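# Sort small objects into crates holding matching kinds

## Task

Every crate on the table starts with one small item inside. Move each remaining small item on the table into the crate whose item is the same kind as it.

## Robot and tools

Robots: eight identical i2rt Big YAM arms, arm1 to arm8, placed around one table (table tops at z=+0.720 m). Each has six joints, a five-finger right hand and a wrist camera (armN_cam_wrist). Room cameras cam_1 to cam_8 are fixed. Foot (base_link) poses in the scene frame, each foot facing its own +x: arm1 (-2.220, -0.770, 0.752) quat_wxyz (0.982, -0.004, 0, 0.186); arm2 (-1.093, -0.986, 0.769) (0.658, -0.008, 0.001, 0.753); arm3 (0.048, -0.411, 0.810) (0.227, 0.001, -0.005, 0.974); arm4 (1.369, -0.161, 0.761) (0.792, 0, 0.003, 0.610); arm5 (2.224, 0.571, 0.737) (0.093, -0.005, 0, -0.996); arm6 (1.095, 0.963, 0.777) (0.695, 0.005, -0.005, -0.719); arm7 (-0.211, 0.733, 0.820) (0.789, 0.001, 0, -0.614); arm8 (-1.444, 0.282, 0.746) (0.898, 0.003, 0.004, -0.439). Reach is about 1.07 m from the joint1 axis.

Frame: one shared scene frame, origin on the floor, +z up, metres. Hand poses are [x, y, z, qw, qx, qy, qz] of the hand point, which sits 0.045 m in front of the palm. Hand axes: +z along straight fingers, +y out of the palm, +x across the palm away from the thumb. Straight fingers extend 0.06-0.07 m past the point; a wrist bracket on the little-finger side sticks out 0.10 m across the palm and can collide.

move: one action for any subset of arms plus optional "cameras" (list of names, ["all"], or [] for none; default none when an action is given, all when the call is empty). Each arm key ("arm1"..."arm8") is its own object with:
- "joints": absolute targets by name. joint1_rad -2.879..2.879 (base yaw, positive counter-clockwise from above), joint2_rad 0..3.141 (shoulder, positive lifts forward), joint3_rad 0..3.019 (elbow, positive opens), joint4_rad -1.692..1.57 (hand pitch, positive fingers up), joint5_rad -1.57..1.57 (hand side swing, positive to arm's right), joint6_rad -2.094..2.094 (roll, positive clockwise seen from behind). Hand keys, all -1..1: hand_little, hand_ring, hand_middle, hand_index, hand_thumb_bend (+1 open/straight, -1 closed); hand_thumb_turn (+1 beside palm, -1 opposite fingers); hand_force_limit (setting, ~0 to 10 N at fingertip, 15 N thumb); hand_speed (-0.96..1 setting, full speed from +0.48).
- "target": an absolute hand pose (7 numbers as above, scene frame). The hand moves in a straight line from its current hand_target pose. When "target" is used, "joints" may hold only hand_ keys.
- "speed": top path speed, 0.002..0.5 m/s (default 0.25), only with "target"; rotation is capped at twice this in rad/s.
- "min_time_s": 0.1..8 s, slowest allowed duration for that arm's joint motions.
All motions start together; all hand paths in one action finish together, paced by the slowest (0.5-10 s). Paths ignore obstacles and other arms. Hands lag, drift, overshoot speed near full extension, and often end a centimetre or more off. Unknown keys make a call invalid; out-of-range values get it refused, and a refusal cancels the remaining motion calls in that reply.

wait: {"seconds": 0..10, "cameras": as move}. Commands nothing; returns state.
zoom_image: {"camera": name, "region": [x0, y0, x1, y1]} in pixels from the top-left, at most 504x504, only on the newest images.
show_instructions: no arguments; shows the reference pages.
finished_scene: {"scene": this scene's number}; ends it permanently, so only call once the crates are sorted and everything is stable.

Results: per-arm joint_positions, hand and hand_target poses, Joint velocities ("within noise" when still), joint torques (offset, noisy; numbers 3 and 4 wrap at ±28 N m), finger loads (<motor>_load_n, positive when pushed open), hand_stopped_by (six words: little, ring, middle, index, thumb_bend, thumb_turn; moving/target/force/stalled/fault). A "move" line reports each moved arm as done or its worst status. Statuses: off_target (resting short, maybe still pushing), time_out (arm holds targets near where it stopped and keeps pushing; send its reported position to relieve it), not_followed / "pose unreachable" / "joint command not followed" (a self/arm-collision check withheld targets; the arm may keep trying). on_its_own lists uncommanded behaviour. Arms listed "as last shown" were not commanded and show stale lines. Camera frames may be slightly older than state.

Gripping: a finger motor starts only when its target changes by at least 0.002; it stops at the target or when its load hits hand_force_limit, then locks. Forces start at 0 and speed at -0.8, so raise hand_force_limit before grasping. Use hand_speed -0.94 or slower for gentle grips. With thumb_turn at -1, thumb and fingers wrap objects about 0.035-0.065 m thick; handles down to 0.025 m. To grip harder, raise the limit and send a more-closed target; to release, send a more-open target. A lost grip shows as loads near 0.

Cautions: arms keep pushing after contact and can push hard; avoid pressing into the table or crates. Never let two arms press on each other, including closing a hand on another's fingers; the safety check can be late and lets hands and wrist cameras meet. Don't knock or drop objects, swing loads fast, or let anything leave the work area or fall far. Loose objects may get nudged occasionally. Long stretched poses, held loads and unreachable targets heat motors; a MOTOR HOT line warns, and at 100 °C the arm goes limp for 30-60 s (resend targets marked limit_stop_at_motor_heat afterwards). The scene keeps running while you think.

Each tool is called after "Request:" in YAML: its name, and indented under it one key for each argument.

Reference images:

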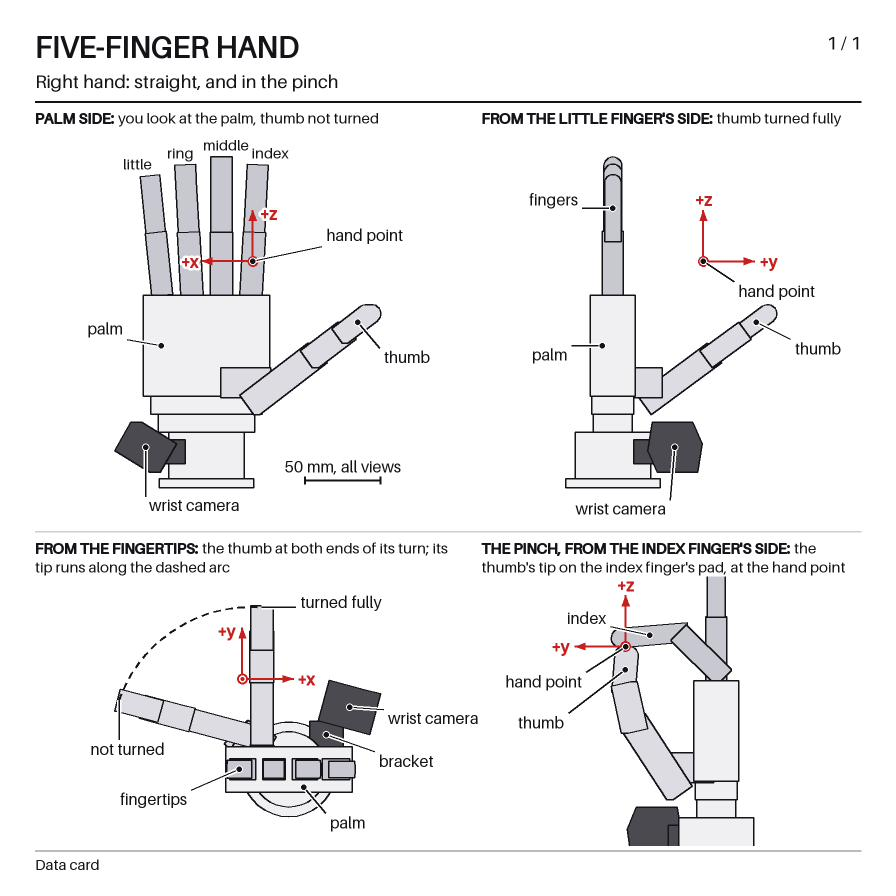

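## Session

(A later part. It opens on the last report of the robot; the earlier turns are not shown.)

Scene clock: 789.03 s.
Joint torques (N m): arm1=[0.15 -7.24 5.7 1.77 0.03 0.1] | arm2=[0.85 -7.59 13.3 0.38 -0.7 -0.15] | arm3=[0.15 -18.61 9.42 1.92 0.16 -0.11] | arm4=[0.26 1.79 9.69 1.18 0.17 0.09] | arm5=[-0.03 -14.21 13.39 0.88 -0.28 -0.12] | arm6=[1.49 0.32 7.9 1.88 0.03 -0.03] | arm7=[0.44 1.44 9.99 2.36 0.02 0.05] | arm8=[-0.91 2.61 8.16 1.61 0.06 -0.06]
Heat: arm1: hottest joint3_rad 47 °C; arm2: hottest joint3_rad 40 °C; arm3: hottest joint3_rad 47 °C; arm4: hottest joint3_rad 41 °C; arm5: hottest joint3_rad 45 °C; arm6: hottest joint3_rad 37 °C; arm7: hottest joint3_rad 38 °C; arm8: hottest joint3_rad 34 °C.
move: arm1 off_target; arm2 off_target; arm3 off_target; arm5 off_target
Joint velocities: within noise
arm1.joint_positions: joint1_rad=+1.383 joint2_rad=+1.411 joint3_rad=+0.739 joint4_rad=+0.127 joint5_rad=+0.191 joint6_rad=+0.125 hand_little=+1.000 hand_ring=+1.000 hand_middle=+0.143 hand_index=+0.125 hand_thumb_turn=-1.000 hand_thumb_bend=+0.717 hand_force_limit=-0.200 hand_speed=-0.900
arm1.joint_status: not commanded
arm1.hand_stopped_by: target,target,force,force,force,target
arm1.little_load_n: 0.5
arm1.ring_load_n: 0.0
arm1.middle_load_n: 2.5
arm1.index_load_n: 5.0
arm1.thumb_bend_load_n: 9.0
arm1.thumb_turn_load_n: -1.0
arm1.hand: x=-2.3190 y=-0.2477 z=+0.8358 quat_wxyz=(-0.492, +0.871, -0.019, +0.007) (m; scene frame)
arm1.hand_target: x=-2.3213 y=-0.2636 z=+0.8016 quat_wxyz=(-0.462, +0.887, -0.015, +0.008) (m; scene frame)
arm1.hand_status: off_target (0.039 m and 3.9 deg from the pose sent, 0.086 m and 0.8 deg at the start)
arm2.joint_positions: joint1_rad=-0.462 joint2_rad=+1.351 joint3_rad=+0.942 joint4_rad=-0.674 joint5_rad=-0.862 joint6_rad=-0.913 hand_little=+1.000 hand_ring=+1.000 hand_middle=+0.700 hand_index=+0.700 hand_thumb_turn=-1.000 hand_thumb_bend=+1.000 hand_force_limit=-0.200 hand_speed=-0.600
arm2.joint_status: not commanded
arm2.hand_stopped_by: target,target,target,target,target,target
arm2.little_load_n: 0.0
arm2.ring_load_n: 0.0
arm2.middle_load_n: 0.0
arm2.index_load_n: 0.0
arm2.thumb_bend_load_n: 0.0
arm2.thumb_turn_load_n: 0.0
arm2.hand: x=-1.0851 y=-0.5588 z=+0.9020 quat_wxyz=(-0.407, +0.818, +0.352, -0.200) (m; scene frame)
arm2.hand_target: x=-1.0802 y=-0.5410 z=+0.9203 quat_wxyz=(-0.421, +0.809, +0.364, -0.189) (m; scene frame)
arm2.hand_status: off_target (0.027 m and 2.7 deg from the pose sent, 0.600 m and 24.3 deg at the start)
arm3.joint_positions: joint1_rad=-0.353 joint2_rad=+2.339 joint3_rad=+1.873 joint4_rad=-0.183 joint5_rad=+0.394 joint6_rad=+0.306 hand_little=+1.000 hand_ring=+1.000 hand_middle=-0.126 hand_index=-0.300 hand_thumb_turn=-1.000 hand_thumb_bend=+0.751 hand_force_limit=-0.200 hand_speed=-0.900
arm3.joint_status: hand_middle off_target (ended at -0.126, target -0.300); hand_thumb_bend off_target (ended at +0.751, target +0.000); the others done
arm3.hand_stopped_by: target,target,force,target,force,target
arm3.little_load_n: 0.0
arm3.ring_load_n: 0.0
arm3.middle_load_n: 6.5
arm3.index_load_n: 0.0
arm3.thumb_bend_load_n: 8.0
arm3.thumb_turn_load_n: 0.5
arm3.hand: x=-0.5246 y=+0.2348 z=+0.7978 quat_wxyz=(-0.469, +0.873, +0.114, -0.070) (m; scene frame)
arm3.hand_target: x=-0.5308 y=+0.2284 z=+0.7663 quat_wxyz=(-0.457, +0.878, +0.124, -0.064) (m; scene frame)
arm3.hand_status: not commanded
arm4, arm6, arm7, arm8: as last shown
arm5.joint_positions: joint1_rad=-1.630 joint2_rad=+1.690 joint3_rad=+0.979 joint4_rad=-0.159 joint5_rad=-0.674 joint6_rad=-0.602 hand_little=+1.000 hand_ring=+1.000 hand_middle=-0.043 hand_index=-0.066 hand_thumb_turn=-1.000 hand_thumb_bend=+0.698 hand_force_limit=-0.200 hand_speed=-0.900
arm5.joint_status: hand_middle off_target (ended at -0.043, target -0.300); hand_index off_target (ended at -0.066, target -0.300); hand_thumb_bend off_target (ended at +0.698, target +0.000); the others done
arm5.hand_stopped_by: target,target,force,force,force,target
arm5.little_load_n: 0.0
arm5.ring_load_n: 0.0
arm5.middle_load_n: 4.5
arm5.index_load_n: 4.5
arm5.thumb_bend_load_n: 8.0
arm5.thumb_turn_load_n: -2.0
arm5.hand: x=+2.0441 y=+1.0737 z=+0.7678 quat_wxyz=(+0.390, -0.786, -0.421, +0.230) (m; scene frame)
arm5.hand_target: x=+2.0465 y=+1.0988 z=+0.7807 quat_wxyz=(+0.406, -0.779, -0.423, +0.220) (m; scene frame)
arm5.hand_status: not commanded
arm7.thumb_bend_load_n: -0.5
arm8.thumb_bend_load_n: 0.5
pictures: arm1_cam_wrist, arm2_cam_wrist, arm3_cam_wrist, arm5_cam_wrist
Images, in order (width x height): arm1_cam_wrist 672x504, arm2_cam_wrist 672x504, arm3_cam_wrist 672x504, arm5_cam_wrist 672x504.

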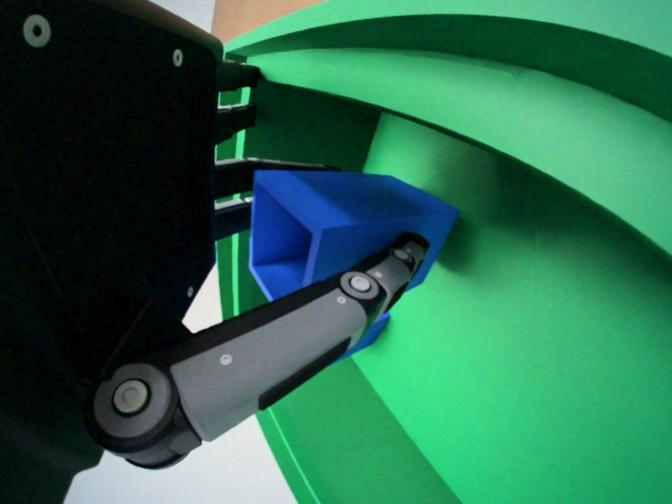

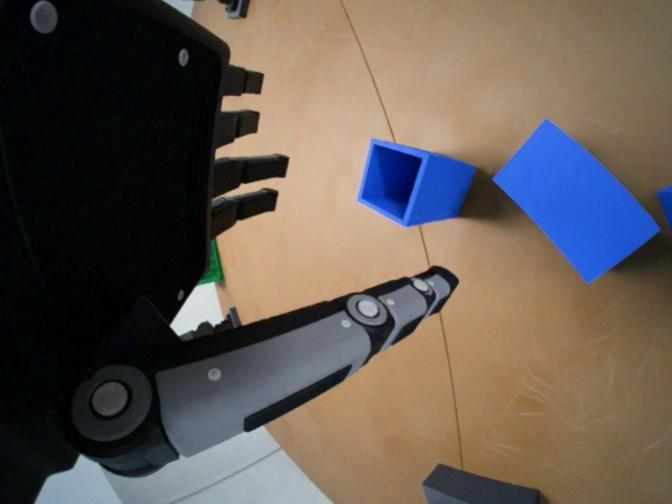

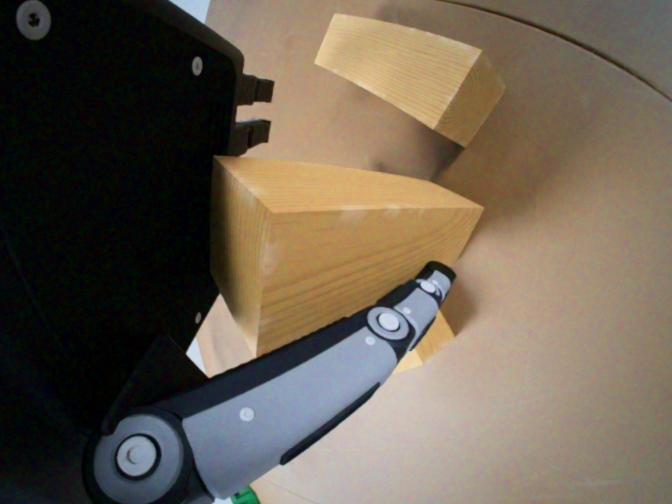

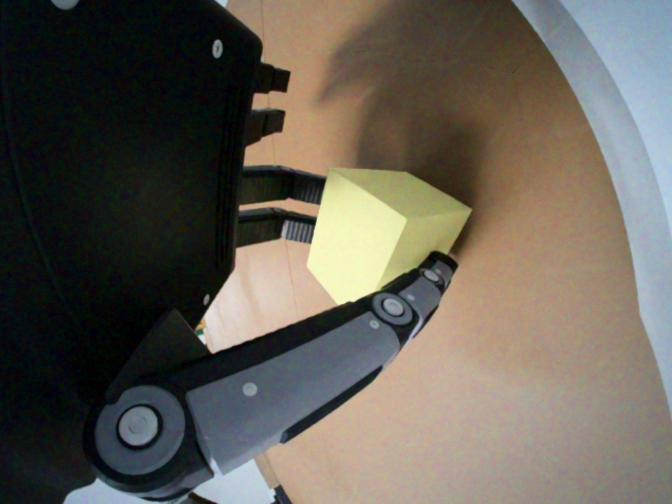

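Request:
move:
  arm1: {"target": [-2.322, -0.268, 0.765, 0.4617, -0.887, 0.0154, -0.008], "speed": 0.1}
  arm2: {"target": [-1.091, -0.512, 0.835, 0.4038, -0.7759, -0.4301, 0.2239], "speed": 0.12}
  arm3: {"target": [-0.51, 0.22, 0.95, 0.4572, -0.8785, -0.1235, 0.0643], "speed": 0.15}
  arm5: {"target": [2.046, 1.07, 0.92, 0.4061, -0.7803, -0.424, 0.2207], "speed": 0.15}
  cameras: ["arm1_cam_wrist","arm2_cam_wrist","arm3_cam_wrist","arm5_cam_wrist"]

Scene clock: 803.27 s.
Joint torques (N m): arm1=[0.15 -4.72 4.42 1.02 -0.16 0.2] | arm2=[1.32 -10.23 11.6 0.95 -0.77 -0.14] | arm3=[-0.62 -21.89 12.77 1.4 0.17 -0.19] | arm4=[-0.03 1.14 9.48 1.02 0.16 0.12] | arm5=[0.97 -16.38 15.99 0.85 -0.32 -0.03] | arm6=[1.55 0.44 7.91 1.91 0.02 -0.02] | arm7=[0.32 1.26 10.03 2.3 0.04 0.03] | arm8=[-0.91 2.61 8.17 1.61 0.06 -0.06]
Heat: arm1: hottest joint3_rad 46 °C; arm2: hottest joint3_rad 42 °C; arm3: hottest joint3_rad 47 °C; arm4: hottest joint3_rad 41 °C; arm5: hottest joint3_rad 44 °C; arm6: hottest joint3_rad 37 °C; arm7: hottest joint3_rad 38 °C; arm8: hottest joint3_rad 34 °C.
move: arm1 off_target; arm2 off_target; arm3 off_target; arm5 off_target
Joint velocities: within noise
arm1.joint_positions: joint1_rad=+1.387 joint2_rad=+1.437 joint3_rad=+0.696 joint4_rad=+0.261 joint5_rad=+0.198 joint6_rad=+0.117 hand_little=+1.000 hand_ring=+1.000 hand_middle=+0.143 hand_index=+0.125 hand_thumb_turn=-1.000 hand_thumb_bend=+0.717 hand_force_limit=-0.200 hand_speed=-0.900
arm1.joint_status: not commanded
arm1.hand_stopped_by: target,target,force,force,force,target
arm1.little_load_n: 0.5
arm1.ring_load_n: -1.5
arm1.middle_load_n: 2.5
arm1.index_load_n: 5.0
arm1.thumb_bend_load_n: 9.0
arm1.thumb_turn_load_n: -1.0
arm1.hand: x=-2.3201 y=-0.2433 z=+0.8287 quat_wxyz=(-0.519, +0.854, -0.019, +0.005) (m; scene frame)
arm1.hand_target: x=-2.3206 y=-0.2728 z=+0.7701 quat_wxyz=(-0.462, +0.887, -0.015, +0.009) (m; scene frame)
arm1.hand_status: off_target (0.068 m and 7.6 deg from the pose sent, 0.074 m and 4.0 deg at the start)
arm2.joint_positions: joint1_rad=-0.427 joint2_rad=+1.592 joint3_rad=+0.976 joint4_rad=-0.625 joint5_rad=-0.916 joint6_rad=-1.095 hand_little=+1.000 hand_ring=+1.000 hand_middle=+0.700 hand_index=+0.700 hand_thumb_turn=-1.000 hand_thumb_bend=+1.000 hand_force_limit=-0.200 hand_speed=-0.600
arm2.joint_status: not commanded
arm2.hand_stopped_by: target,target,target,target,target,target
arm2.little_load_n: 0.0
arm2.ring_load_n: 0.0
arm2.middle_load_n: 0.0
arm2.index_load_n: 0.0
arm2.thumb_bend_load_n: -0.5
arm2.thumb_turn_load_n: 0.0
arm2.hand: x=-1.0938 y=-0.5366 z=+0.8218 quat_wxyz=(-0.385, +0.790, +0.413, -0.240) (m; scene frame)
arm2.hand_target: x=-1.0911 y=-0.5132 z=+0.8358 quat_wxyz=(-0.404, +0.776, +0.430, -0.224) (m; scene frame)
arm2.hand_status: off_target (0.028 m and 3.8 deg from the pose sent, 0.082 m and 10.6 deg at the start)
arm3.joint_positions: joint1_rad=-0.353 joint2_rad=+2.151 joint3_rad=+1.898 joint4_rad=-0.479 joint5_rad=+0.383 joint6_rad=+0.303 hand_little=+1.000 hand_ring=+1.000 hand_middle=-0.126 hand_index=-0.300 hand_thumb_turn=-1.000 hand_thumb_bend=+0.751 hand_force_limit=-0.200 hand_speed=-0.900
arm3.joint_status: not commanded
arm3.hand_stopped_by: target,target,force,target,force,target
arm3.little_load_n: 0.0
arm3.ring_load_n: 0.0
arm3.middle_load_n: 6.0
arm3.index_load_n: 0.0
arm3.thumb_bend_load_n: 8.5
arm3.thumb_turn_load_n: 1.0
arm3.hand: x=-0.5011 y=+0.2059 z=+0.9131 quat_wxyz=(-0.438, +0.888, +0.128, -0.052) (m; scene frame)
arm3.hand_target: x=-0.5088 y=+0.2184 z=+0.9505 quat_wxyz=(-0.458, +0.878, +0.123, -0.065) (m; scene frame)
arm3.hand_status: off_target (0.040 m and 2.9 deg from the pose sent, 0.153 m and 2.0 deg at the start)
arm4, arm6, arm7, arm8: as last shown
arm5.joint_positions: joint1_rad=-1.630 joint2_rad=+1.478 joint3_rad=+1.075 joint4_rad=-0.515 joint5_rad=-0.667 joint6_rad=-0.602 hand_little=+1.000 hand_ring=+1.000 hand_middle=-0.043 hand_index=-0.066 hand_thumb_turn=-1.000 hand_thumb_bend=+0.698 hand_force_limit=-0.200 hand_speed=-0.900
arm5.joint_status: not commanded
arm5.hand_stopped_by: target,target,force,force,force,target
arm5.little_load_n: 0.0
arm5.ring_load_n: 0.0
arm5.middle_load_n: 4.5
arm5.index_load_n: 4.5
arm5.thumb_bend_load_n: 8.5
arm5.thumb_turn_load_n: -2.0
arm5.hand: x=+2.0500 y=+1.0459 z=+0.8773 quat_wxyz=(+0.369, -0.798, -0.416, +0.234) (m; scene frame)
arm5.hand_target: x=+2.0466 y=+1.0674 z=+0.9204 quat_wxyz=(+0.406, -0.779, -0.423, +0.220) (m; scene frame)
arm5.hand_status: off_target (0.049 m and 5.0 deg from the pose sent, 0.152 m and 2.3 deg at the start)
arm7.thumb_bend_load_n: 0.0
arm8.thumb_bend_load_n: 0.0
pictures: arm1_cam_wrist, arm2_cam_wrist, arm3_cam_wrist, arm5_cam_wrist
Images, in order (width x height): arm1_cam_wrist 672x504, arm2_cam_wrist 672x504, arm3_cam_wrist 672x504, arm5_cam_wrist 672x504.

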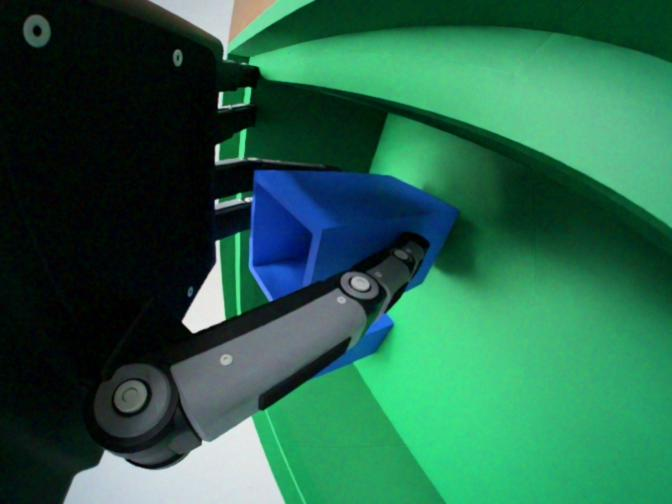

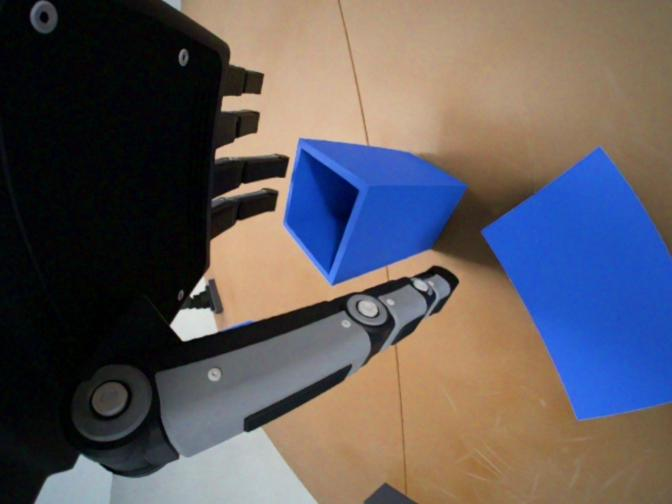

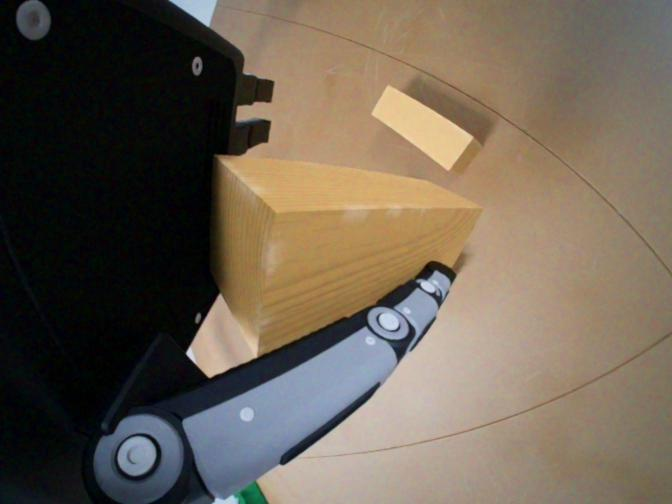

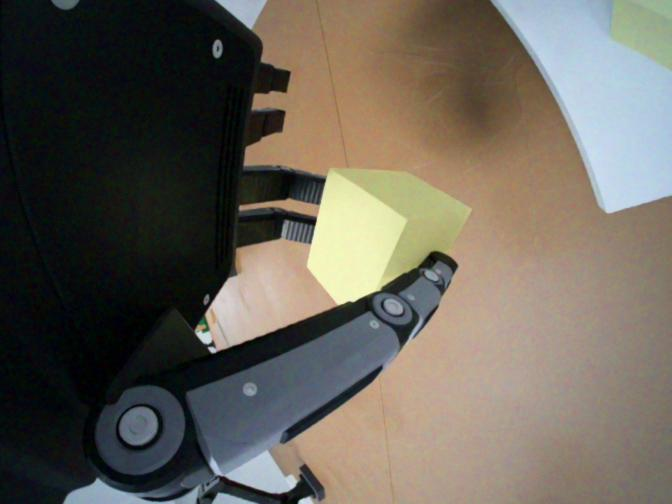

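Request:
move:
  arm1: {"target": [-2.322, -0.29, 0.88, 0.4617, -0.887, 0.0154, -0.008], "speed": 0.12}
  arm2: {"target": [-1.114, -0.517, 0.79, 0.4038, -0.7759, -0.4301, 0.2239], "speed": 0.12}
  arm3: {"joints": {"joint1_rad": 1.78, "joint2_rad": 0.63, "joint3_rad": 1.35, "joint4_rad": -1.40, "joint5_rad": 0, "joint6_rad": 0}, "min_time_s": 4}
  arm5: {"joints": {"joint1_rad": 0.95, "joint2_rad": 0.63, "joint3_rad": 1.35, "joint4_rad": -1.40, "joint5_rad": 0, "joint6_rad": 0}, "min_time_s": 4}
  cameras: ["arm1_cam_wrist","arm2_cam_wrist","arm3_cam_wrist","arm5_cam_wrist"]

Scene clock: 825.00 s.
Joint torques (N m): arm1=[-0.03 -9.47 12.59 1.32 0.28 0.13] | arm2=[1.32 -10.46 6.9 1.14 -0.45 0.1] | arm3=[0.21 -0.09 6.13 1.54 -0.09 -0.19] | arm4=[0.15 1.9 9.31 1.25 0.15 0.1] | arm5=[1.96 -0.09 14.89 1.21 0.14 0.06] | arm6=[1.32 0.5 7.91 1.96 0.04 -0.02] | arm7=[0.38 1.26 10 2.21 0.02 0.05] | arm8=[-0.91 2.61 8.17 1.61 0.06 -0.06]
Heat: arm1: hottest joint3_rad 43 °C; arm2: hottest joint3_rad 40 °C; arm3: hottest joint3_rad 52 °C; arm4: hottest joint3_rad 41 °C; arm5: hottest joint3_rad 46 °C; arm6: hottest joint3_rad 37 °C; arm7: hottest joint3_rad 38 °C; arm8: hottest joint3_rad 34 °C.
move: arm1 off_target; arm2 done; arm3 done; arm5 done
Joint velocities: within noise
arm1.joint_positions: joint1_rad=+1.403 joint2_rad=+1.239 joint3_rad=+0.696 joint4_rad=-0.130 joint5_rad=+0.197 joint6_rad=+0.131 hand_little=+1.000 hand_ring=+1.000 hand_middle=+0.143 hand_index=+0.125 hand_thumb_turn=-1.000 hand_thumb_bend=+0.717 hand_force_limit=-0.200 hand_speed=-0.900
arm1.joint_status: not commanded
arm1.hand_stopped_by: target,target,force,force,force,target
arm1.little_load_n: 0.0
arm1.ring_load_n: 0.0
arm1.middle_load_n: 2.5
arm1.index_load_n: 5.0
arm1.thumb_bend_load_n: 9.0
arm1.thumb_turn_load_n: -1.0
arm1.hand: x=-2.3156 y=-0.3115 z=+0.8481 quat_wxyz=(-0.437, +0.899, -0.008, +0.015) (m; scene frame)
arm1.hand_target: x=-2.3217 y=-0.2917 z=+0.8803 quat_wxyz=(-0.462, +0.887, -0.015, +0.008) (m; scene frame)
arm1.hand_status: off_target (0.039 m and 3.4 deg from the pose sent, 0.069 m and 7.6 deg at the start)
arm2.joint_positions: joint1_rad=-0.378 joint2_rad=+1.643 joint3_rad=+0.935 joint4_rad=-0.430 joint5_rad=-0.903 joint6_rad=-1.045 hand_little=+1.000 hand_ring=+1.000 hand_middle=+0.700 hand_index=+0.700 hand_thumb_turn=-1.000 hand_thumb_bend=+1.000 hand_force_limit=-0.200 hand_speed=-0.600
arm2.joint_status: not commanded
arm2.hand_stopped_by: target,target,target,target,target,target
arm2.little_load_n: 0.0
arm2.ring_load_n: 0.0
arm2.middle_load_n: 0.0
arm2.index_load_n: 0.0
arm2.thumb_bend_load_n: 0.0
arm2.thumb_turn_load_n: 0.0
arm2.hand: x=-1.1107 y=-0.5188 z=+0.7925 quat_wxyz=(-0.404, +0.776, +0.430, -0.223) (m; scene frame)
arm2.hand_target: x=-1.1140 y=-0.5171 z=+0.7899 quat_wxyz=(-0.404, +0.776, +0.430, -0.224) (m; scene frame)
arm2.hand_status: done (0.005 m and 0.1 deg from the pose sent, 0.042 m and 3.8 deg at the start)
arm3.joint_positions: joint1_rad=+1.772 joint2_rad=+0.631 joint3_rad=+1.362 joint4_rad=-1.387 joint5_rad=+0.002 joint6_rad=+0.008 hand_little=+1.000 hand_ring=+1.000 hand_middle=-0.126 hand_index=-0.300 hand_thumb_turn=-1.000 hand_thumb_bend=+0.751 hand_force_limit=-0.200 hand_speed=-0.900
arm3.joint_status: all done
arm3.hand_stopped_by: target,target,force,target,force,target
arm3.little_load_n: 0.0
arm3.ring_load_n: 0.0
arm3.middle_load_n: 6.0
arm3.index_load_n: 0.0
arm3.thumb_bend_load_n: 8.5
arm3.thumb_turn_load_n: 1.0
arm3.hand: x=+0.0216 y=-0.6333 z=+1.2601 quat_wxyz=(-0.056, +0.119, +0.892, -0.433) (m; scene frame)
arm3.hand_target: x=+0.0241 y=-0.6307 z=+1.2526 quat_wxyz=(-0.053, +0.112, +0.898, -0.423) (m; scene frame)
arm3.hand_status: not commanded
arm4, arm6, arm7, arm8: as last shown
arm4.ring_load_n: -0.5
arm5.joint_positions: joint1_rad=+0.935 joint2_rad=+0.636 joint3_rad=+1.288 joint4_rad=-1.397 joint5_rad=-0.003 joint6_rad=-0.010 hand_little=+1.000 hand_ring=+1.000 hand_middle=-0.043 hand_index=-0.066 hand_thumb_turn=-1.000 hand_thumb_bend=+0.698 hand_force_limit=-0.200 hand_speed=-0.900
arm5.joint_status: all done
arm5.hand_stopped_by: target,target,force,force,force,target
arm5.little_load_n: 0.0
arm5.ring_load_n: -0.5
arm5.middle_load_n: 4.5
arm5.index_load_n: 5.0
arm5.thumb_bend_load_n: 8.0
arm5.thumb_turn_load_n: -2.0
arm5.hand: x=+2.1607 y=+0.3623 z=+1.1538 quat_wxyz=(+0.094, -0.197, -0.894, +0.392) (m; scene frame)
arm5.hand_target: x=+2.1657 y=+0.3646 z=+1.1828 quat_wxyz=(+0.097, -0.192, -0.881, +0.422) (m; scene frame)
arm5.hand_status: not commanded
pictures: arm1_cam_wrist, arm2_cam_wrist, arm3_cam_wrist, arm5_cam_wrist
Images, in order (width x height): arm1_cam_wrist 672x504, arm2_cam_wrist 672x504, arm3_cam_wrist 672x504, arm5_cam_wrist 672x504.

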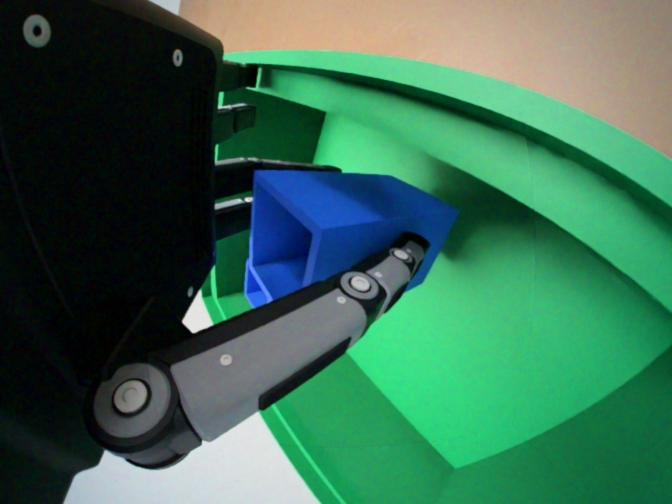

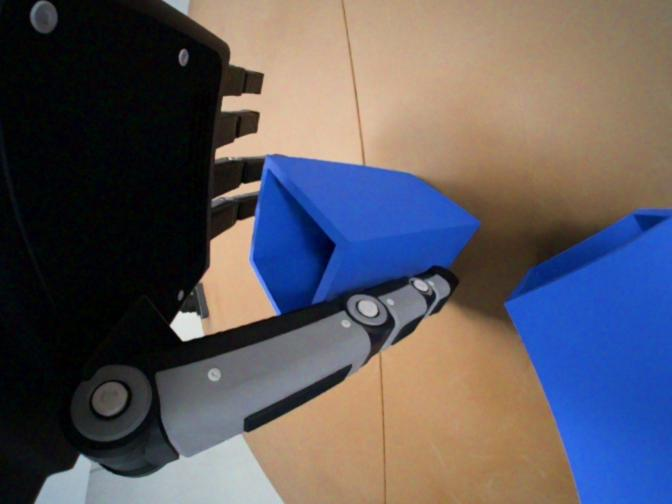

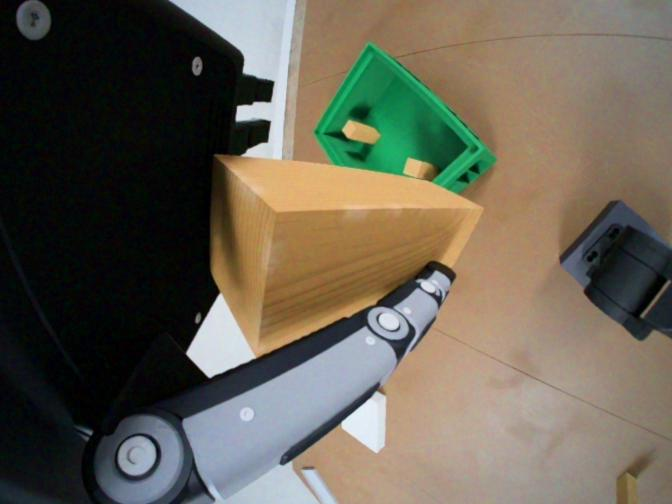

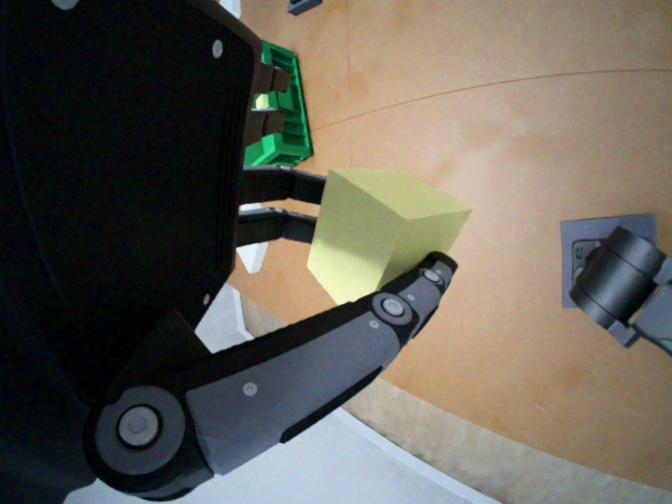

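Request:
move:
  arm1: {"target": [-2.322, -0.287, 0.797, 0.4617, -0.887, 0.0154, -0.008], "speed": 0.1}
  arm2: {"joints": {"hand_speed": -0.9, "hand_force_limit": -0.2, "hand_index": -0.3, "hand_middle": -0.3, "hand_thumb_bend": 0.0}}
  arm3: {"target": [-0.13, -0.875, 1.03, -0.0603, 0.1158, 0.8796, -0.4578], "speed": 0.25}
  arm5: {"target": [1.918, -0.265, 1.03, -0.0802, 0.1541, 0.8737, -0.4547], "speed": 0.25}
  cameras: ["arm1_cam_wrist","arm2_cam_wrist","arm3_cam_wrist","arm5_cam_wrist"]

Scene clock: 843.63 s.
Joint torques (N m): arm1=[-0.26 -6.18 5.52 1.7 0 0.09] | arm2=[1.38 -10.4 6.87 1.16 -0.5 0.1] | arm3=[-1.2 -7.94 8.09 3.28 -0.23 -0.18] | arm4=[-0.15 1.08 9.51 1.35 0.16 0.11] | arm5=[1.79 -27.52 17.28 1.4 -0.08 -0.13] | arm6=[1.67 0.44 7.94 1.87 0.02 -0.03] | arm7=[0.26 1.55 10.07 2.43 0.01 0.05] | arm8=[-0.91 2.61 8.17 1.61 0.06 -0.06]
Heat: arm1: hottest joint3_rad 44 °C; arm2: hottest joint3_rad 39 °C; arm3: hottest joint3_rad 48 °C; arm4: hottest joint3_rad 41 °C; arm5: hottest joint3_rad 47 °C; arm6: hottest joint3_rad 37 °C; arm7: hottest joint3_rad 38 °C; arm8: hottest joint3_rad 34 °C.
move: arm1 off_target; arm2 off_target; arm3 done; arm5 off_target
Joint velocities: within noise
arm1.joint_positions: joint1_rad=+1.403 joint2_rad=+1.354 joint3_rad=+0.673 joint4_rad=+0.141 joint5_rad=+0.203 joint6_rad=+0.134 hand_little=+1.000 hand_ring=+1.000 hand_middle=+0.143 hand_index=+0.125 hand_thumb_turn=-1.000 hand_thumb_bend=+0.717 hand_force_limit=-0.200 hand_speed=-0.900
arm1.joint_status: not commanded
arm1.hand_stopped_by: target,target,force,force,force,target
arm1.little_load_n: 0.5
arm1.ring_load_n: -0.5
arm1.middle_load_n: 3.0
arm1.index_load_n: 5.0
arm1.thumb_bend_load_n: 9.0
arm1.thumb_turn_load_n: -1.0
arm1.hand: x=-2.3230 y=-0.2718 z=+0.8345 quat_wxyz=(-0.495, +0.869, -0.018, +0.004) (m; scene frame)
arm1.hand_target: x=-2.3215 y=-0.2888 z=+0.7989 quat_wxyz=(-0.462, +0.887, -0.016, +0.008) (m; scene frame)
arm1.hand_status: off_target (0.040 m and 4.3 deg from the pose sent, 0.057 m and 3.4 deg at the start)
arm2.joint_positions: joint1_rad=-0.378 joint2_rad=+1.643 joint3_rad=+0.935 joint4_rad=-0.430 joint5_rad=-0.902 joint6_rad=-1.045 hand_little=+1.000 hand_ring=+1.000 hand_middle=+0.143 hand_index=+0.143 hand_thumb_turn=-1.000 hand_thumb_bend=+0.718 hand_force_limit=-0.200 hand_speed=-0.900
arm2.joint_status: hand_middle off_target (ended at +0.143, target -0.300); hand_index off_target (ended at +0.143, target -0.300); hand_thumb_bend off_target (ended at +0.718, target +0.000); the others done
arm2.hand_stopped_by: target,target,force,force,force,target
arm2.little_load_n: 0.0
arm2.ring_load_n: 0.0
arm2.middle_load_n: 4.0
arm2.index_load_n: 4.0
arm2.thumb_bend_load_n: 8.5
arm2.thumb_turn_load_n: -1.0
arm2.hand: x=-1.1107 y=-0.5188 z=+0.7924 quat_wxyz=(-0.404, +0.776, +0.430, -0.223) (m; scene frame)
arm2.hand_target: x=-1.1141 y=-0.5171 z=+0.7899 quat_wxyz=(-0.404, +0.776, +0.430, -0.224) (m; scene frame)
arm2.hand_status: not commanded
arm3.joint_positions: joint1_rad=+1.553 joint2_rad=+1.171 joint3_rad=+0.976 joint4_rad=-0.427 joint5_rad=-0.181 joint6_rad=-0.118 hand_little=+1.000 hand_ring=+1.000 hand_middle=-0.126 hand_index=-0.300 hand_thumb_turn=-1.000 hand_thumb_bend=+0.751 hand_force_limit=-0.200 hand_speed=-0.900
arm3.joint_status: not commanded
arm3.hand_stopped_by: target,target,force,target,force,target
arm3.little_load_n: 0.0
arm3.ring_load_n: 0.0
arm3.middle_load_n: 6.5
arm3.index_load_n: 0.0
arm3.thumb_bend_load_n: 8.5
arm3.thumb_turn_load_n: 1.0
arm3.hand: x=-0.1240 y=-0.8731 z=+1.0336 quat_wxyz=(-0.057, +0.116, +0.882, -0.454) (m; scene frame)
arm3.hand_target: x=-0.1299 y=-0.8749 z=+1.0301 quat_wxyz=(-0.060, +0.116, +0.880, -0.458) (m; scene frame)
arm3.hand_status: done (0.007 m and 0.6 deg from the pose sent, 0.366 m and 3.3 deg at the start)
arm4, arm6, arm7, arm8: as last shown
arm4.ring_load_n: 0.0
arm4.thumb_bend_load_n: -0.5
arm5.joint_positions: joint1_rad=+0.973 joint2_rad=+2.454 joint3_rad=+2.855 joint4_rad=-1.059 joint5_rad=-0.039 joint6_rad=-0.008 hand_little=+1.000 hand_ring=+1.000 hand_middle=-0.043 hand_index=-0.066 hand_thumb_turn=-1.000 hand_thumb_bend=+0.698 hand_force_limit=-0.200 hand_speed=-0.900
arm5.joint_status: not commanded
arm5.hand_stopped_by: target,target,force,force,force,target
arm5.little_load_n: 0.0
arm5.ring_load_n: 0.0
arm5.middle_load_n: 4.5
arm5.index_load_n: 5.0
arm5.thumb_bend_load_n: 8.0
arm5.thumb_turn_load_n: -2.0
arm5.hand: x=+1.9080 y=-0.2539 z=+0.9978 quat_wxyz=(+0.079, -0.169, -0.880, +0.436) (m; scene frame)
arm5.hand_target: x=+1.9190 y=-0.2622 z=+1.0294 quat_wxyz=(+0.082, -0.155, -0.868, +0.465) (m; scene frame)
arm5.hand_status: off_target (0.036 m and 2.8 deg from the pose sent, 0.684 m and 9.1 deg at the start; a joint's target at an end of its range on 26 of 147 steps)
pictures: arm1_cam_wrist, arm2_cam_wrist, arm3_cam_wrist, arm5_cam_wrist
Images, in order (width x height): arm1_cam_wrist 672x504, arm2_cam_wrist 672x504, arm3_cam_wrist 672x504, arm5_cam_wrist 672x504.

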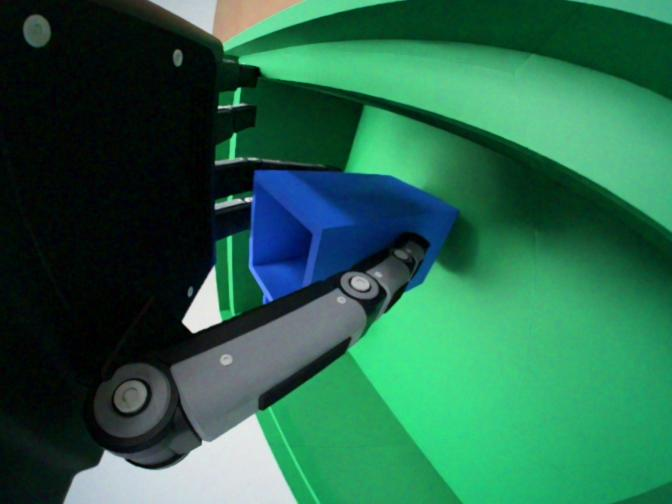

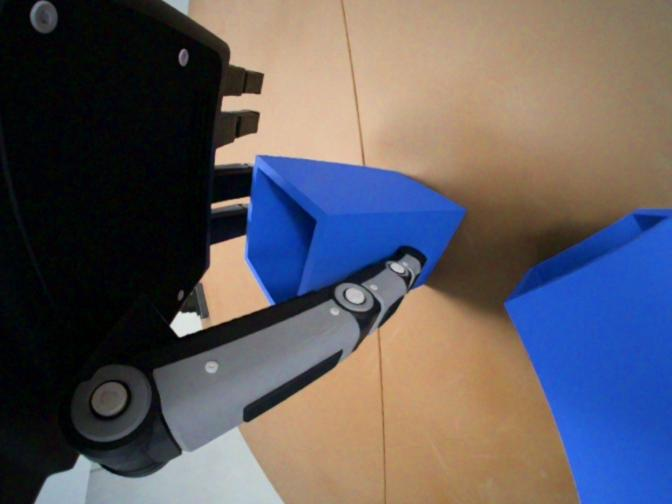

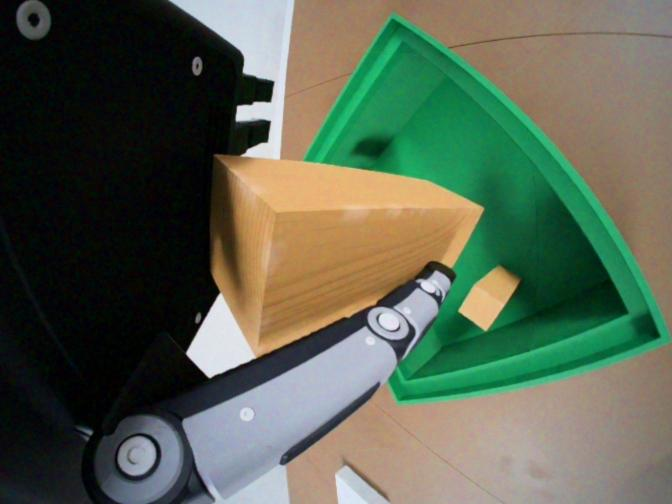

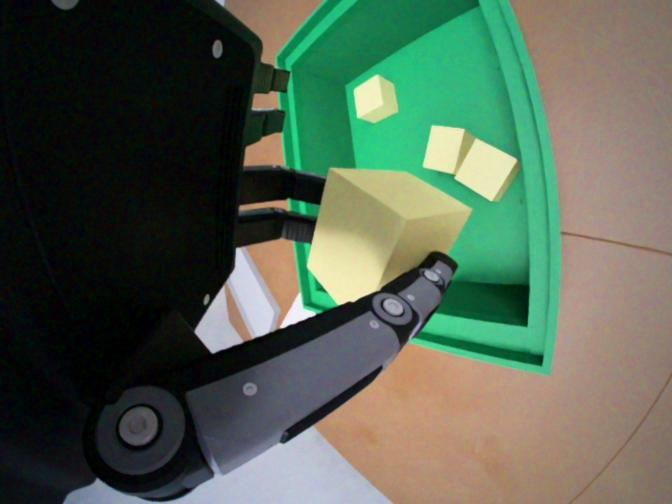

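Request:
move:
  arm3: {"target": [-0.13, -0.875, 0.80, -0.0603, 0.1158, 0.8796, -0.4578], "speed": 0.15}
  arm5: {"target": [1.920, -0.28, 0.80, -0.0802, 0.1541, 0.8737, -0.4547], "speed": 0.15}
  cameras: ["cam_1","arm3_cam_wrist","arm5_cam_wrist"]

Request:
zoom_image:
  camera: "cam_1"
  region: [110, 60, 260, 220]

Scene clock: 849.57 s.
Joint torques (N m): arm1=[-0.44 -6.18 5.5 1.69 -0.01 0.08] | arm2=[1.32 -10.46 6.9 1.16 -0.5 0.09] | arm3=[-1.08 -9.11 4.92 3.23 -0.24 -0.1] | arm4=[-0.03 1.61 9.7 1.39 0.14 0.12] | arm5=[0.97 -26.93 9.55 2.03 0.11 -0.03] | arm6=[1.38 0.5 7.88 1.94 0.03 -0.02] | arm7=[0.62 1.26 9.89 2.28 0.02 0.07] | arm8=[-0.85 2.61 8.16 1.61 0.06 -0.06]
Heat: arm1: hottest joint3_rad 43 °C; arm2: hottest joint3_rad 38 °C; arm3: hottest joint3_rad 48 °C; arm4: hottest joint3_rad 41 °C; arm5: hottest joint3_rad 48 °C; arm6: hottest joint3_rad 37 °C; arm7: hottest joint3_rad 38 °C; arm8: hottest joint3_rad 34 °C.
move: arm3 done; arm5 off_target
Joint velocities: within noise
arm1, arm2: as last shown
arm1.little_load_n: 0.0
arm1.ring_load_n: 0.0
arm1.middle_load_n: 2.5
arm2.middle_load_n: 4.5
arm2.index_load_n: 3.5
arm2.thumb_bend_load_n: 8.0
arm3.joint_positions: joint1_rad=+1.553 joint2_rad=+1.564 joint3_rad=+0.640 joint4_rad=+0.317 joint5_rad=-0.178 joint6_rad=-0.124 hand_little=+1.000 hand_ring=+1.000 hand_middle=-0.126 hand_index=-0.300 hand_thumb_turn=-1.000 hand_thumb_bend=+0.751 hand_force_limit=-0.200 hand_speed=-0.900
arm3.joint_status: not commanded
arm3.hand_stopped_by: target,target,force,target,force,target
arm3.little_load_n: 0.0
arm3.ring_load_n: 0.0
arm3.middle_load_n: 6.0
arm3.index_load_n: 0.0
arm3.thumb_bend_load_n: 8.5
arm3.thumb_turn_load_n: 1.0
arm3.hand: x=-0.1285 y=-0.8782 z=+0.8088 quat_wxyz=(-0.061, +0.113, +0.879, -0.460) (m; scene frame)
arm3.hand_target: x=-0.1298 y=-0.8749 z=+0.8003 quat_wxyz=(-0.060, +0.116, +0.879, -0.458) (m; scene frame)
arm3.hand_status: done (0.010 m and 0.4 deg from the pose sent, 0.234 m and 0.6 deg at the start)
arm4.joint_positions: joint1_rad=-2.592 joint2_rad=+0.629 joint3_rad=+1.312 joint4_rad=-1.390 joint5_rad=-0.003 joint6_rad=-0.013 hand_little=+1.000 hand_ring=+1.000 hand_middle=+0.700 hand_index=+0.700 hand_thumb_turn=-1.000 hand_thumb_bend=+1.000 hand_force_limit=-0.200 hand_speed=-0.600
arm4.joint_status: not commanded
arm4.hand_stopped_by: target,target,target,target,target,target
arm4.little_load_n: 0.0
arm4.ring_load_n: 0.0
arm4.middle_load_n: 0.0
arm4.index_load_n: 0.0
arm4.thumb_bend_load_n: 0.0
arm4.thumb_turn_load_n: 0.0
arm4.hand: x=+1.4623 y=-0.3582 z=+1.1908 quat_wxyz=(-0.057, +0.140, -0.897, +0.416) (m; scene frame)
arm4.hand_target: x=+1.4603 y=-0.3563 z=+1.2064 quat_wxyz=(-0.059, +0.129, -0.893, +0.428) (m; scene frame)
arm4.hand_status: not commanded
arm5.joint_positions: joint1_rad=+0.993 joint2_rad=+2.372 joint3_rad=+2.207 joint4_rad=-0.426 joint5_rad=-0.035 joint6_rad=-0.015 hand_little=+1.000 hand_ring=+1.000 hand_middle=-0.043 hand_index=-0.067 hand_thumb_turn=-1.000 hand_thumb_bend=+0.698 hand_force_limit=-0.200 hand_speed=-0.900
arm5.joint_status: not commanded
arm5.hand_stopped_by: target,target,force,force,force,target
arm5.little_load_n: 0.0
arm5.ring_load_n: 0.0
arm5.middle_load_n: 6.0
arm5.index_load_n: 1.0
arm5.thumb_bend_load_n: 7.0
arm5.thumb_turn_load_n: 0.5
arm5.hand: x=+1.9132 y=-0.2805 z=+0.8243 quat_wxyz=(+0.084, -0.155, -0.868, +0.465) (m; scene frame)
arm5.hand_target: x=+1.9200 y=-0.2795 z=+0.8004 quat_wxyz=(+0.080, -0.154, -0.874, +0.455) (m; scene frame)
arm5.hand_status: off_target (0.025 m and 1.4 deg from the pose sent, 0.200 m and 2.8 deg at the start)
arm6.joint_positions: joint1_rad=+0.350 joint2_rad=+0.619 joint3_rad=+1.333 joint4_rad=-1.406 joint5_rad=+0.005 joint6_rad=-1.272 hand_little=+1.000 hand_ring=+1.000 hand_middle=+1.000 hand_index=+1.000 hand_thumb_turn=+1.000 hand_thumb_bend=+1.000 hand_force_limit=+0.000 hand_speed=-0.800
arm6.joint_status: not commanded
arm6.hand_stopped_by: target,target,target,target,target,target
arm6.little_load_n: 0.0
arm6.ring_load_n: 0.0
arm6.middle_load_n: 0.0
arm6.index_load_n: 0.0
arm6.thumb_bend_load_n: 0.0
arm6.thumb_turn_load_n: 0.0
arm6.hand: x=+1.1089 y=+0.7398 z=+1.2254 quat_wxyz=(+0.193, +0.642, -0.637, +0.381) (m; scene frame)
arm6.hand_target: x=+1.1088 y=+0.7394 z=+1.2374 quat_wxyz=(+0.199, +0.637, -0.633, +0.392) (m; scene frame)
arm6.hand_status: not commanded
arm7.joint_positions: joint1_rad=+0.106 joint2_rad=+0.515 joint3_rad=+1.327 joint4_rad=-1.182 joint5_rad=-0.016 joint6_rad=-1.198 hand_little=+1.000 hand_ring=+1.000 hand_middle=+1.000 hand_index=+1.000 hand_thumb_turn=+1.000 hand_thumb_bend=+1.000 hand_force_limit=+0.000 hand_speed=-0.800
arm7.joint_status: not commanded
arm7.hand_stopped_by: target,target,target,target,target,target
arm7.little_load_n: 0.0
arm7.ring_load_n: 0.0
arm7.middle_load_n: 0.0
arm7.index_load_n: 0.0
arm7.thumb_bend_load_n: 0.0
arm7.thumb_turn_load_n: 0.0
arm7.hand: x=-0.1748 y=+0.5106 z=+1.3282 quat_wxyz=(+0.225, +0.581, -0.586, +0.518) (m; scene frame)
arm7.hand_target: x=-0.1756 y=+0.5128 z=+1.3377 quat_wxyz=(+0.228, +0.577, -0.582, +0.526) (m; scene frame)
arm7.hand_status: not commanded
arm8.joint_positions: joint1_rad=+0.095 joint2_rad=+0.636 joint3_rad=+1.388 joint4_rad=-1.482 joint5_rad=+0.025 joint6_rad=-1.263 hand_little=+1.000 hand_ring=+1.000 hand_middle=+1.000 hand_index=+1.000 hand_thumb_turn=+1.000 hand_thumb_bend=+1.000 hand_force_limit=+0.000 hand_speed=-0.800
arm8.joint_status: not commanded
arm8.hand_stopped_by: target,target,target,target,target,target
arm8.little_load_n: 0.0
arm8.ring_load_n: 0.0
arm8.middle_load_n: 0.0
arm8.index_load_n: 0.0
arm8.thumb_bend_load_n: 0.0
arm8.thumb_turn_load_n: 0.0
arm8.hand: x=-1.3403 y=+0.0932 z=+1.2013 quat_wxyz=(+0.111, +0.772, -0.491, +0.388) (m; scene frame)
arm8.hand_target: x=-1.3407 y=+0.0936 z=+1.2087 quat_wxyz=(+0.113, +0.769, -0.489, +0.396) (m; scene frame)
arm8.hand_status: not commanded
pictures: arm3_cam_wrist, arm5_cam_wrist, cam_1
Images, in order (width x height): arm3_cam_wrist 672x504, arm5_cam_wrist 672x504, cam_1 672x504.

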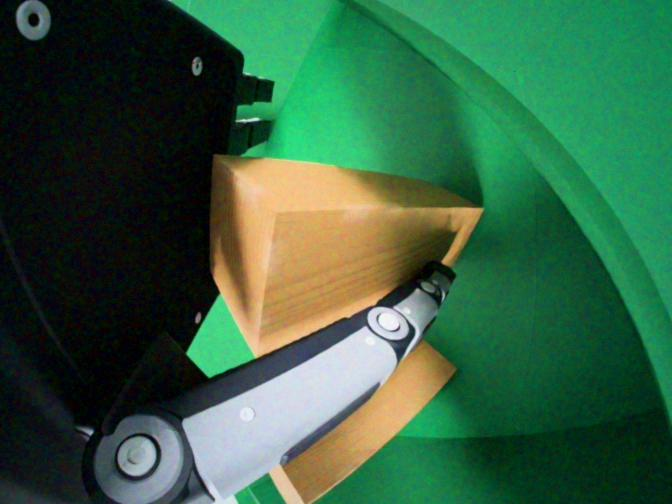

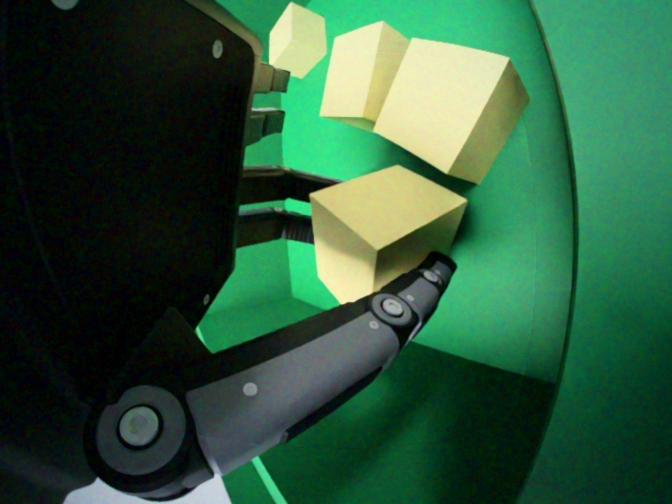

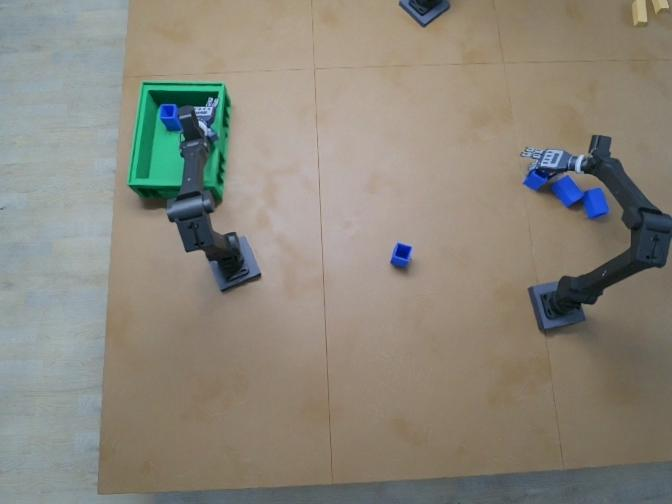

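Scaled by 3.150.

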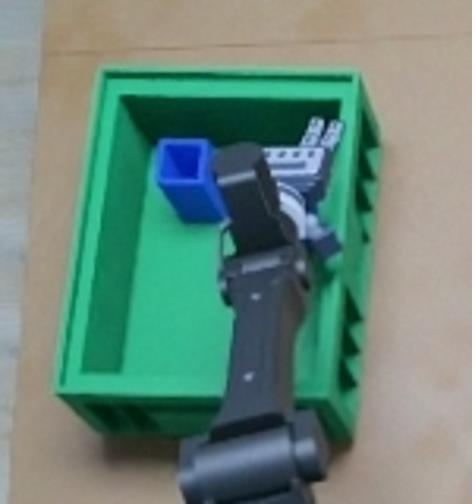

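Request:
move:
  arm1: {"target": [-2.435, -0.29, 0.90, 0.4617, -0.887, 0.0154, -0.008], "speed": 0.15}
  arm2: {"target": [-1.114, -0.52, 0.95, 0.4038, -0.7759, -0.4301, 0.2239], "speed": 0.15}
  arm3: {"joints": {"hand_speed": -0.5, "hand_index": 0.7, "hand_middle": 0.7, "hand_thumb_bend": 1.0}}
  arm5: {"joints": {"hand_speed": -0.6, "hand_index": 0.5, "hand_middle": 0.7, "hand_thumb_bend": 1.0}}
  cameras: ["arm1_cam_wrist","arm3_cam_wrist","arm5_cam_wrist"]

Scene clock: 867.03 s.
Joint torques (N m): arm1=[0.09 -9.7 13.31 1.42 0.4 0.1] | arm2=[0.79 -11.16 13.61 0.2 -0.67 0] | arm3=[-1.03 -9.17 4.94 3.04 -0.2 -0.1] | arm4=[-0.26 1.49 9.48 1.25 0.15 0.1] | arm5=[0.97 -26.99 9.57 1.98 0.1 -0.03] | arm6=[1.55 0.56 7.92 1.92 0.03 -0.02] | arm7=[0.44 1.49 10.03 2.25 0.01 0.06] | arm8=[-0.85 2.61 8.17 1.61 0.06 -0.06]
Heat: arm1: hottest joint3_rad 43 °C; arm2: hottest joint3_rad 38 °C; arm3: hottest joint3_rad 45 °C; arm4: hottest joint3_rad 41 °C; arm5: hottest joint3_rad 47 °C; arm6: hottest joint3_rad 37 °C; arm7: hottest joint3_rad 38 °C; arm8: hottest joint3_rad 34 °C.
move: arm1 off_target; arm2 off_target; arm3 done; arm5 done
Joint velocities: within noise
arm1.joint_positions: joint1_rad=+1.680 joint2_rad=+1.308 joint3_rad=+0.829 joint4_rad=-0.246 joint5_rad=+0.422 joint6_rad=+0.310 hand_little=+1.000 hand_ring=+1.000 hand_middle=+0.143 hand_index=+0.125 hand_thumb_turn=-1.000 hand_thumb_bend=+0.717 hand_force_limit=-0.200 hand_speed=-0.900
arm1.joint_status: not commanded
arm1.hand_stopped_by: target,target,force,force,force,target
arm1.little_load_n: 0.0
arm1.ring_load_n: 0.0
arm1.middle_load_n: 2.5
arm1.index_load_n: 5.0
arm1.thumb_bend_load_n: 8.5
arm1.thumb_turn_load_n: -1.0
arm1.hand: x=-2.4201 y=-0.3106 z=+0.8700 quat_wxyz=(-0.440, +0.898, -0.008, +0.022) (m; scene frame)
arm1.hand_target: x=-2.4342 y=-0.2918 z=+0.9005 quat_wxyz=(-0.462, +0.887, -0.015, +0.008) (m; scene frame)
arm1.hand_status: off_target (0.039 m and 3.3 deg from the pose sent, 0.131 m and 4.3 deg at the start)
arm2.joint_positions: joint1_rad=-0.378 joint2_rad=+1.441 joint3_rad=+1.097 joint4_rad=-0.856 joint5_rad=-0.901 joint6_rad=-1.044 hand_little=+1.000 hand_ring=+1.000 hand_middle=+0.143 hand_index=+0.143 hand_thumb_turn=-1.000 hand_thumb_bend=+0.718 hand_force_limit=-0.200 hand_speed=-0.900
arm2.joint_status: not commanded
arm2.hand_stopped_by: target,target,force,force,force,target
arm2.little_load_n: 0.0
arm2.ring_load_n: 0.0
arm2.middle_load_n: 4.0
arm2.index_load_n: 3.5
arm2.thumb_bend_load_n: 8.5
arm2.thumb_turn_load_n: -1.0
arm2.hand: x=-1.1170 y=-0.5385 z=+0.9208 quat_wxyz=(-0.382, +0.787, +0.419, -0.242) (m; scene frame)
arm2.hand_target: x=-1.1143 y=-0.5216 z=+0.9500 quat_wxyz=(-0.404, +0.776, +0.430, -0.224) (m; scene frame)
arm2.hand_status: off_target (0.035 m and 3.6 deg from the pose sent, 0.158 m and 0.1 deg at the start)
arm3.joint_positions: joint1_rad=+1.553 joint2_rad=+1.564 joint3_rad=+0.640 joint4_rad=+0.321 joint5_rad=-0.179 joint6_rad=-0.124 hand_little=+1.000 hand_ring=+1.000 hand_middle=+0.700 hand_index=+0.700 hand_thumb_turn=-1.000 hand_thumb_bend=+1.000 hand_force_limit=-0.200 hand_speed=-0.500
arm3.joint_status: all done
arm3.hand_stopped_by: target,target,target,target,target,target
arm3.little_load_n: 0.0
arm3.ring_load_n: 0.0
arm3.middle_load_n: 0.0
arm3.index_load_n: 0.0
arm3.thumb_bend_load_n: 0.0
arm3.thumb_turn_load_n: 0.0
arm3.hand: x=-0.1287 y=-0.8790 z=+0.8096 quat_wxyz=(-0.061, +0.113, +0.878, -0.462) (m; scene frame)
arm3.hand_target: x=-0.1298 y=-0.8748 z=+0.8003 quat_wxyz=(-0.060, +0.116, +0.880, -0.458) (m; scene frame)
arm3.hand_status: not commanded
arm4, arm6, arm7, arm8: as last shown
arm5.joint_positions: joint1_rad=+0.993 joint2_rad=+2.372 joint3_rad=+2.207 joint4_rad=-0.425 joint5_rad=-0.035 joint6_rad=-0.015 hand_little=+1.000 hand_ring=+1.000 hand_middle=+0.700 hand_index=+0.500 hand_thumb_turn=-1.000 hand_thumb_bend=+1.000 hand_force_limit=-0.200 hand_speed=-0.600
arm5.joint_status: all done
arm5.hand_stopped_by: target,target,target,target,target,target
arm5.little_load_n: -0.5
arm5.ring_load_n: -0.5
arm5.middle_load_n: 0.0
arm5.index_load_n: 0.0
arm5.thumb_bend_load_n: 0.0
arm5.thumb_turn_load_n: 0.0
arm5.hand: x=+1.9131 y=-0.2806 z=+0.8245 quat_wxyz=(+0.084, -0.155, -0.868, +0.465) (m; scene frame)
arm5.hand_target: x=+1.9200 y=-0.2795 z=+0.8004 quat_wxyz=(+0.080, -0.154, -0.874, +0.455) (m; scene frame)
arm5.hand_status: not commanded
pictures: arm1_cam_wrist, arm3_cam_wrist, arm5_cam_wrist
Images, in order (width x height): arm1_cam_wrist 672x504, arm3_cam_wrist 672x504, arm5_cam_wrist 672x504.

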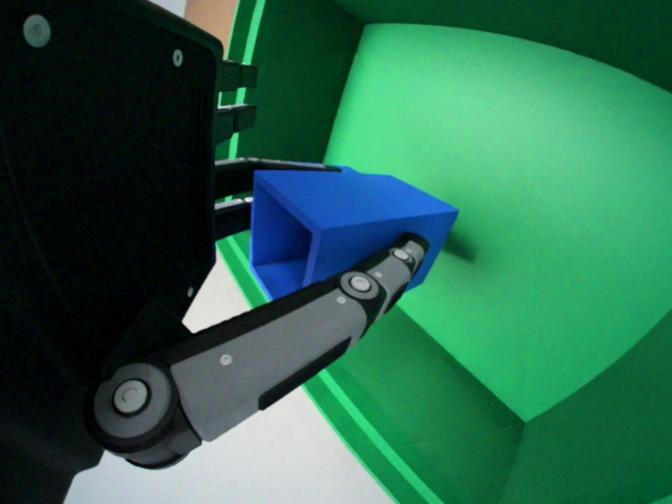

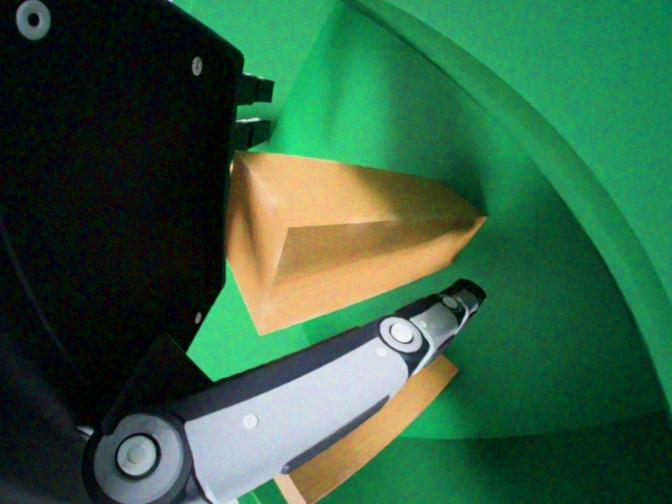

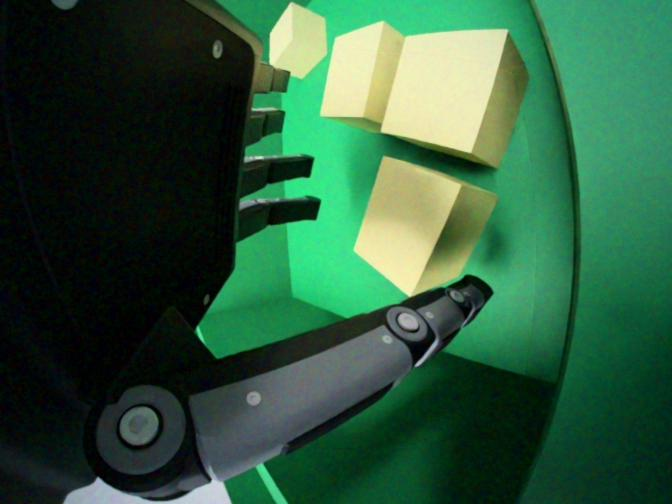

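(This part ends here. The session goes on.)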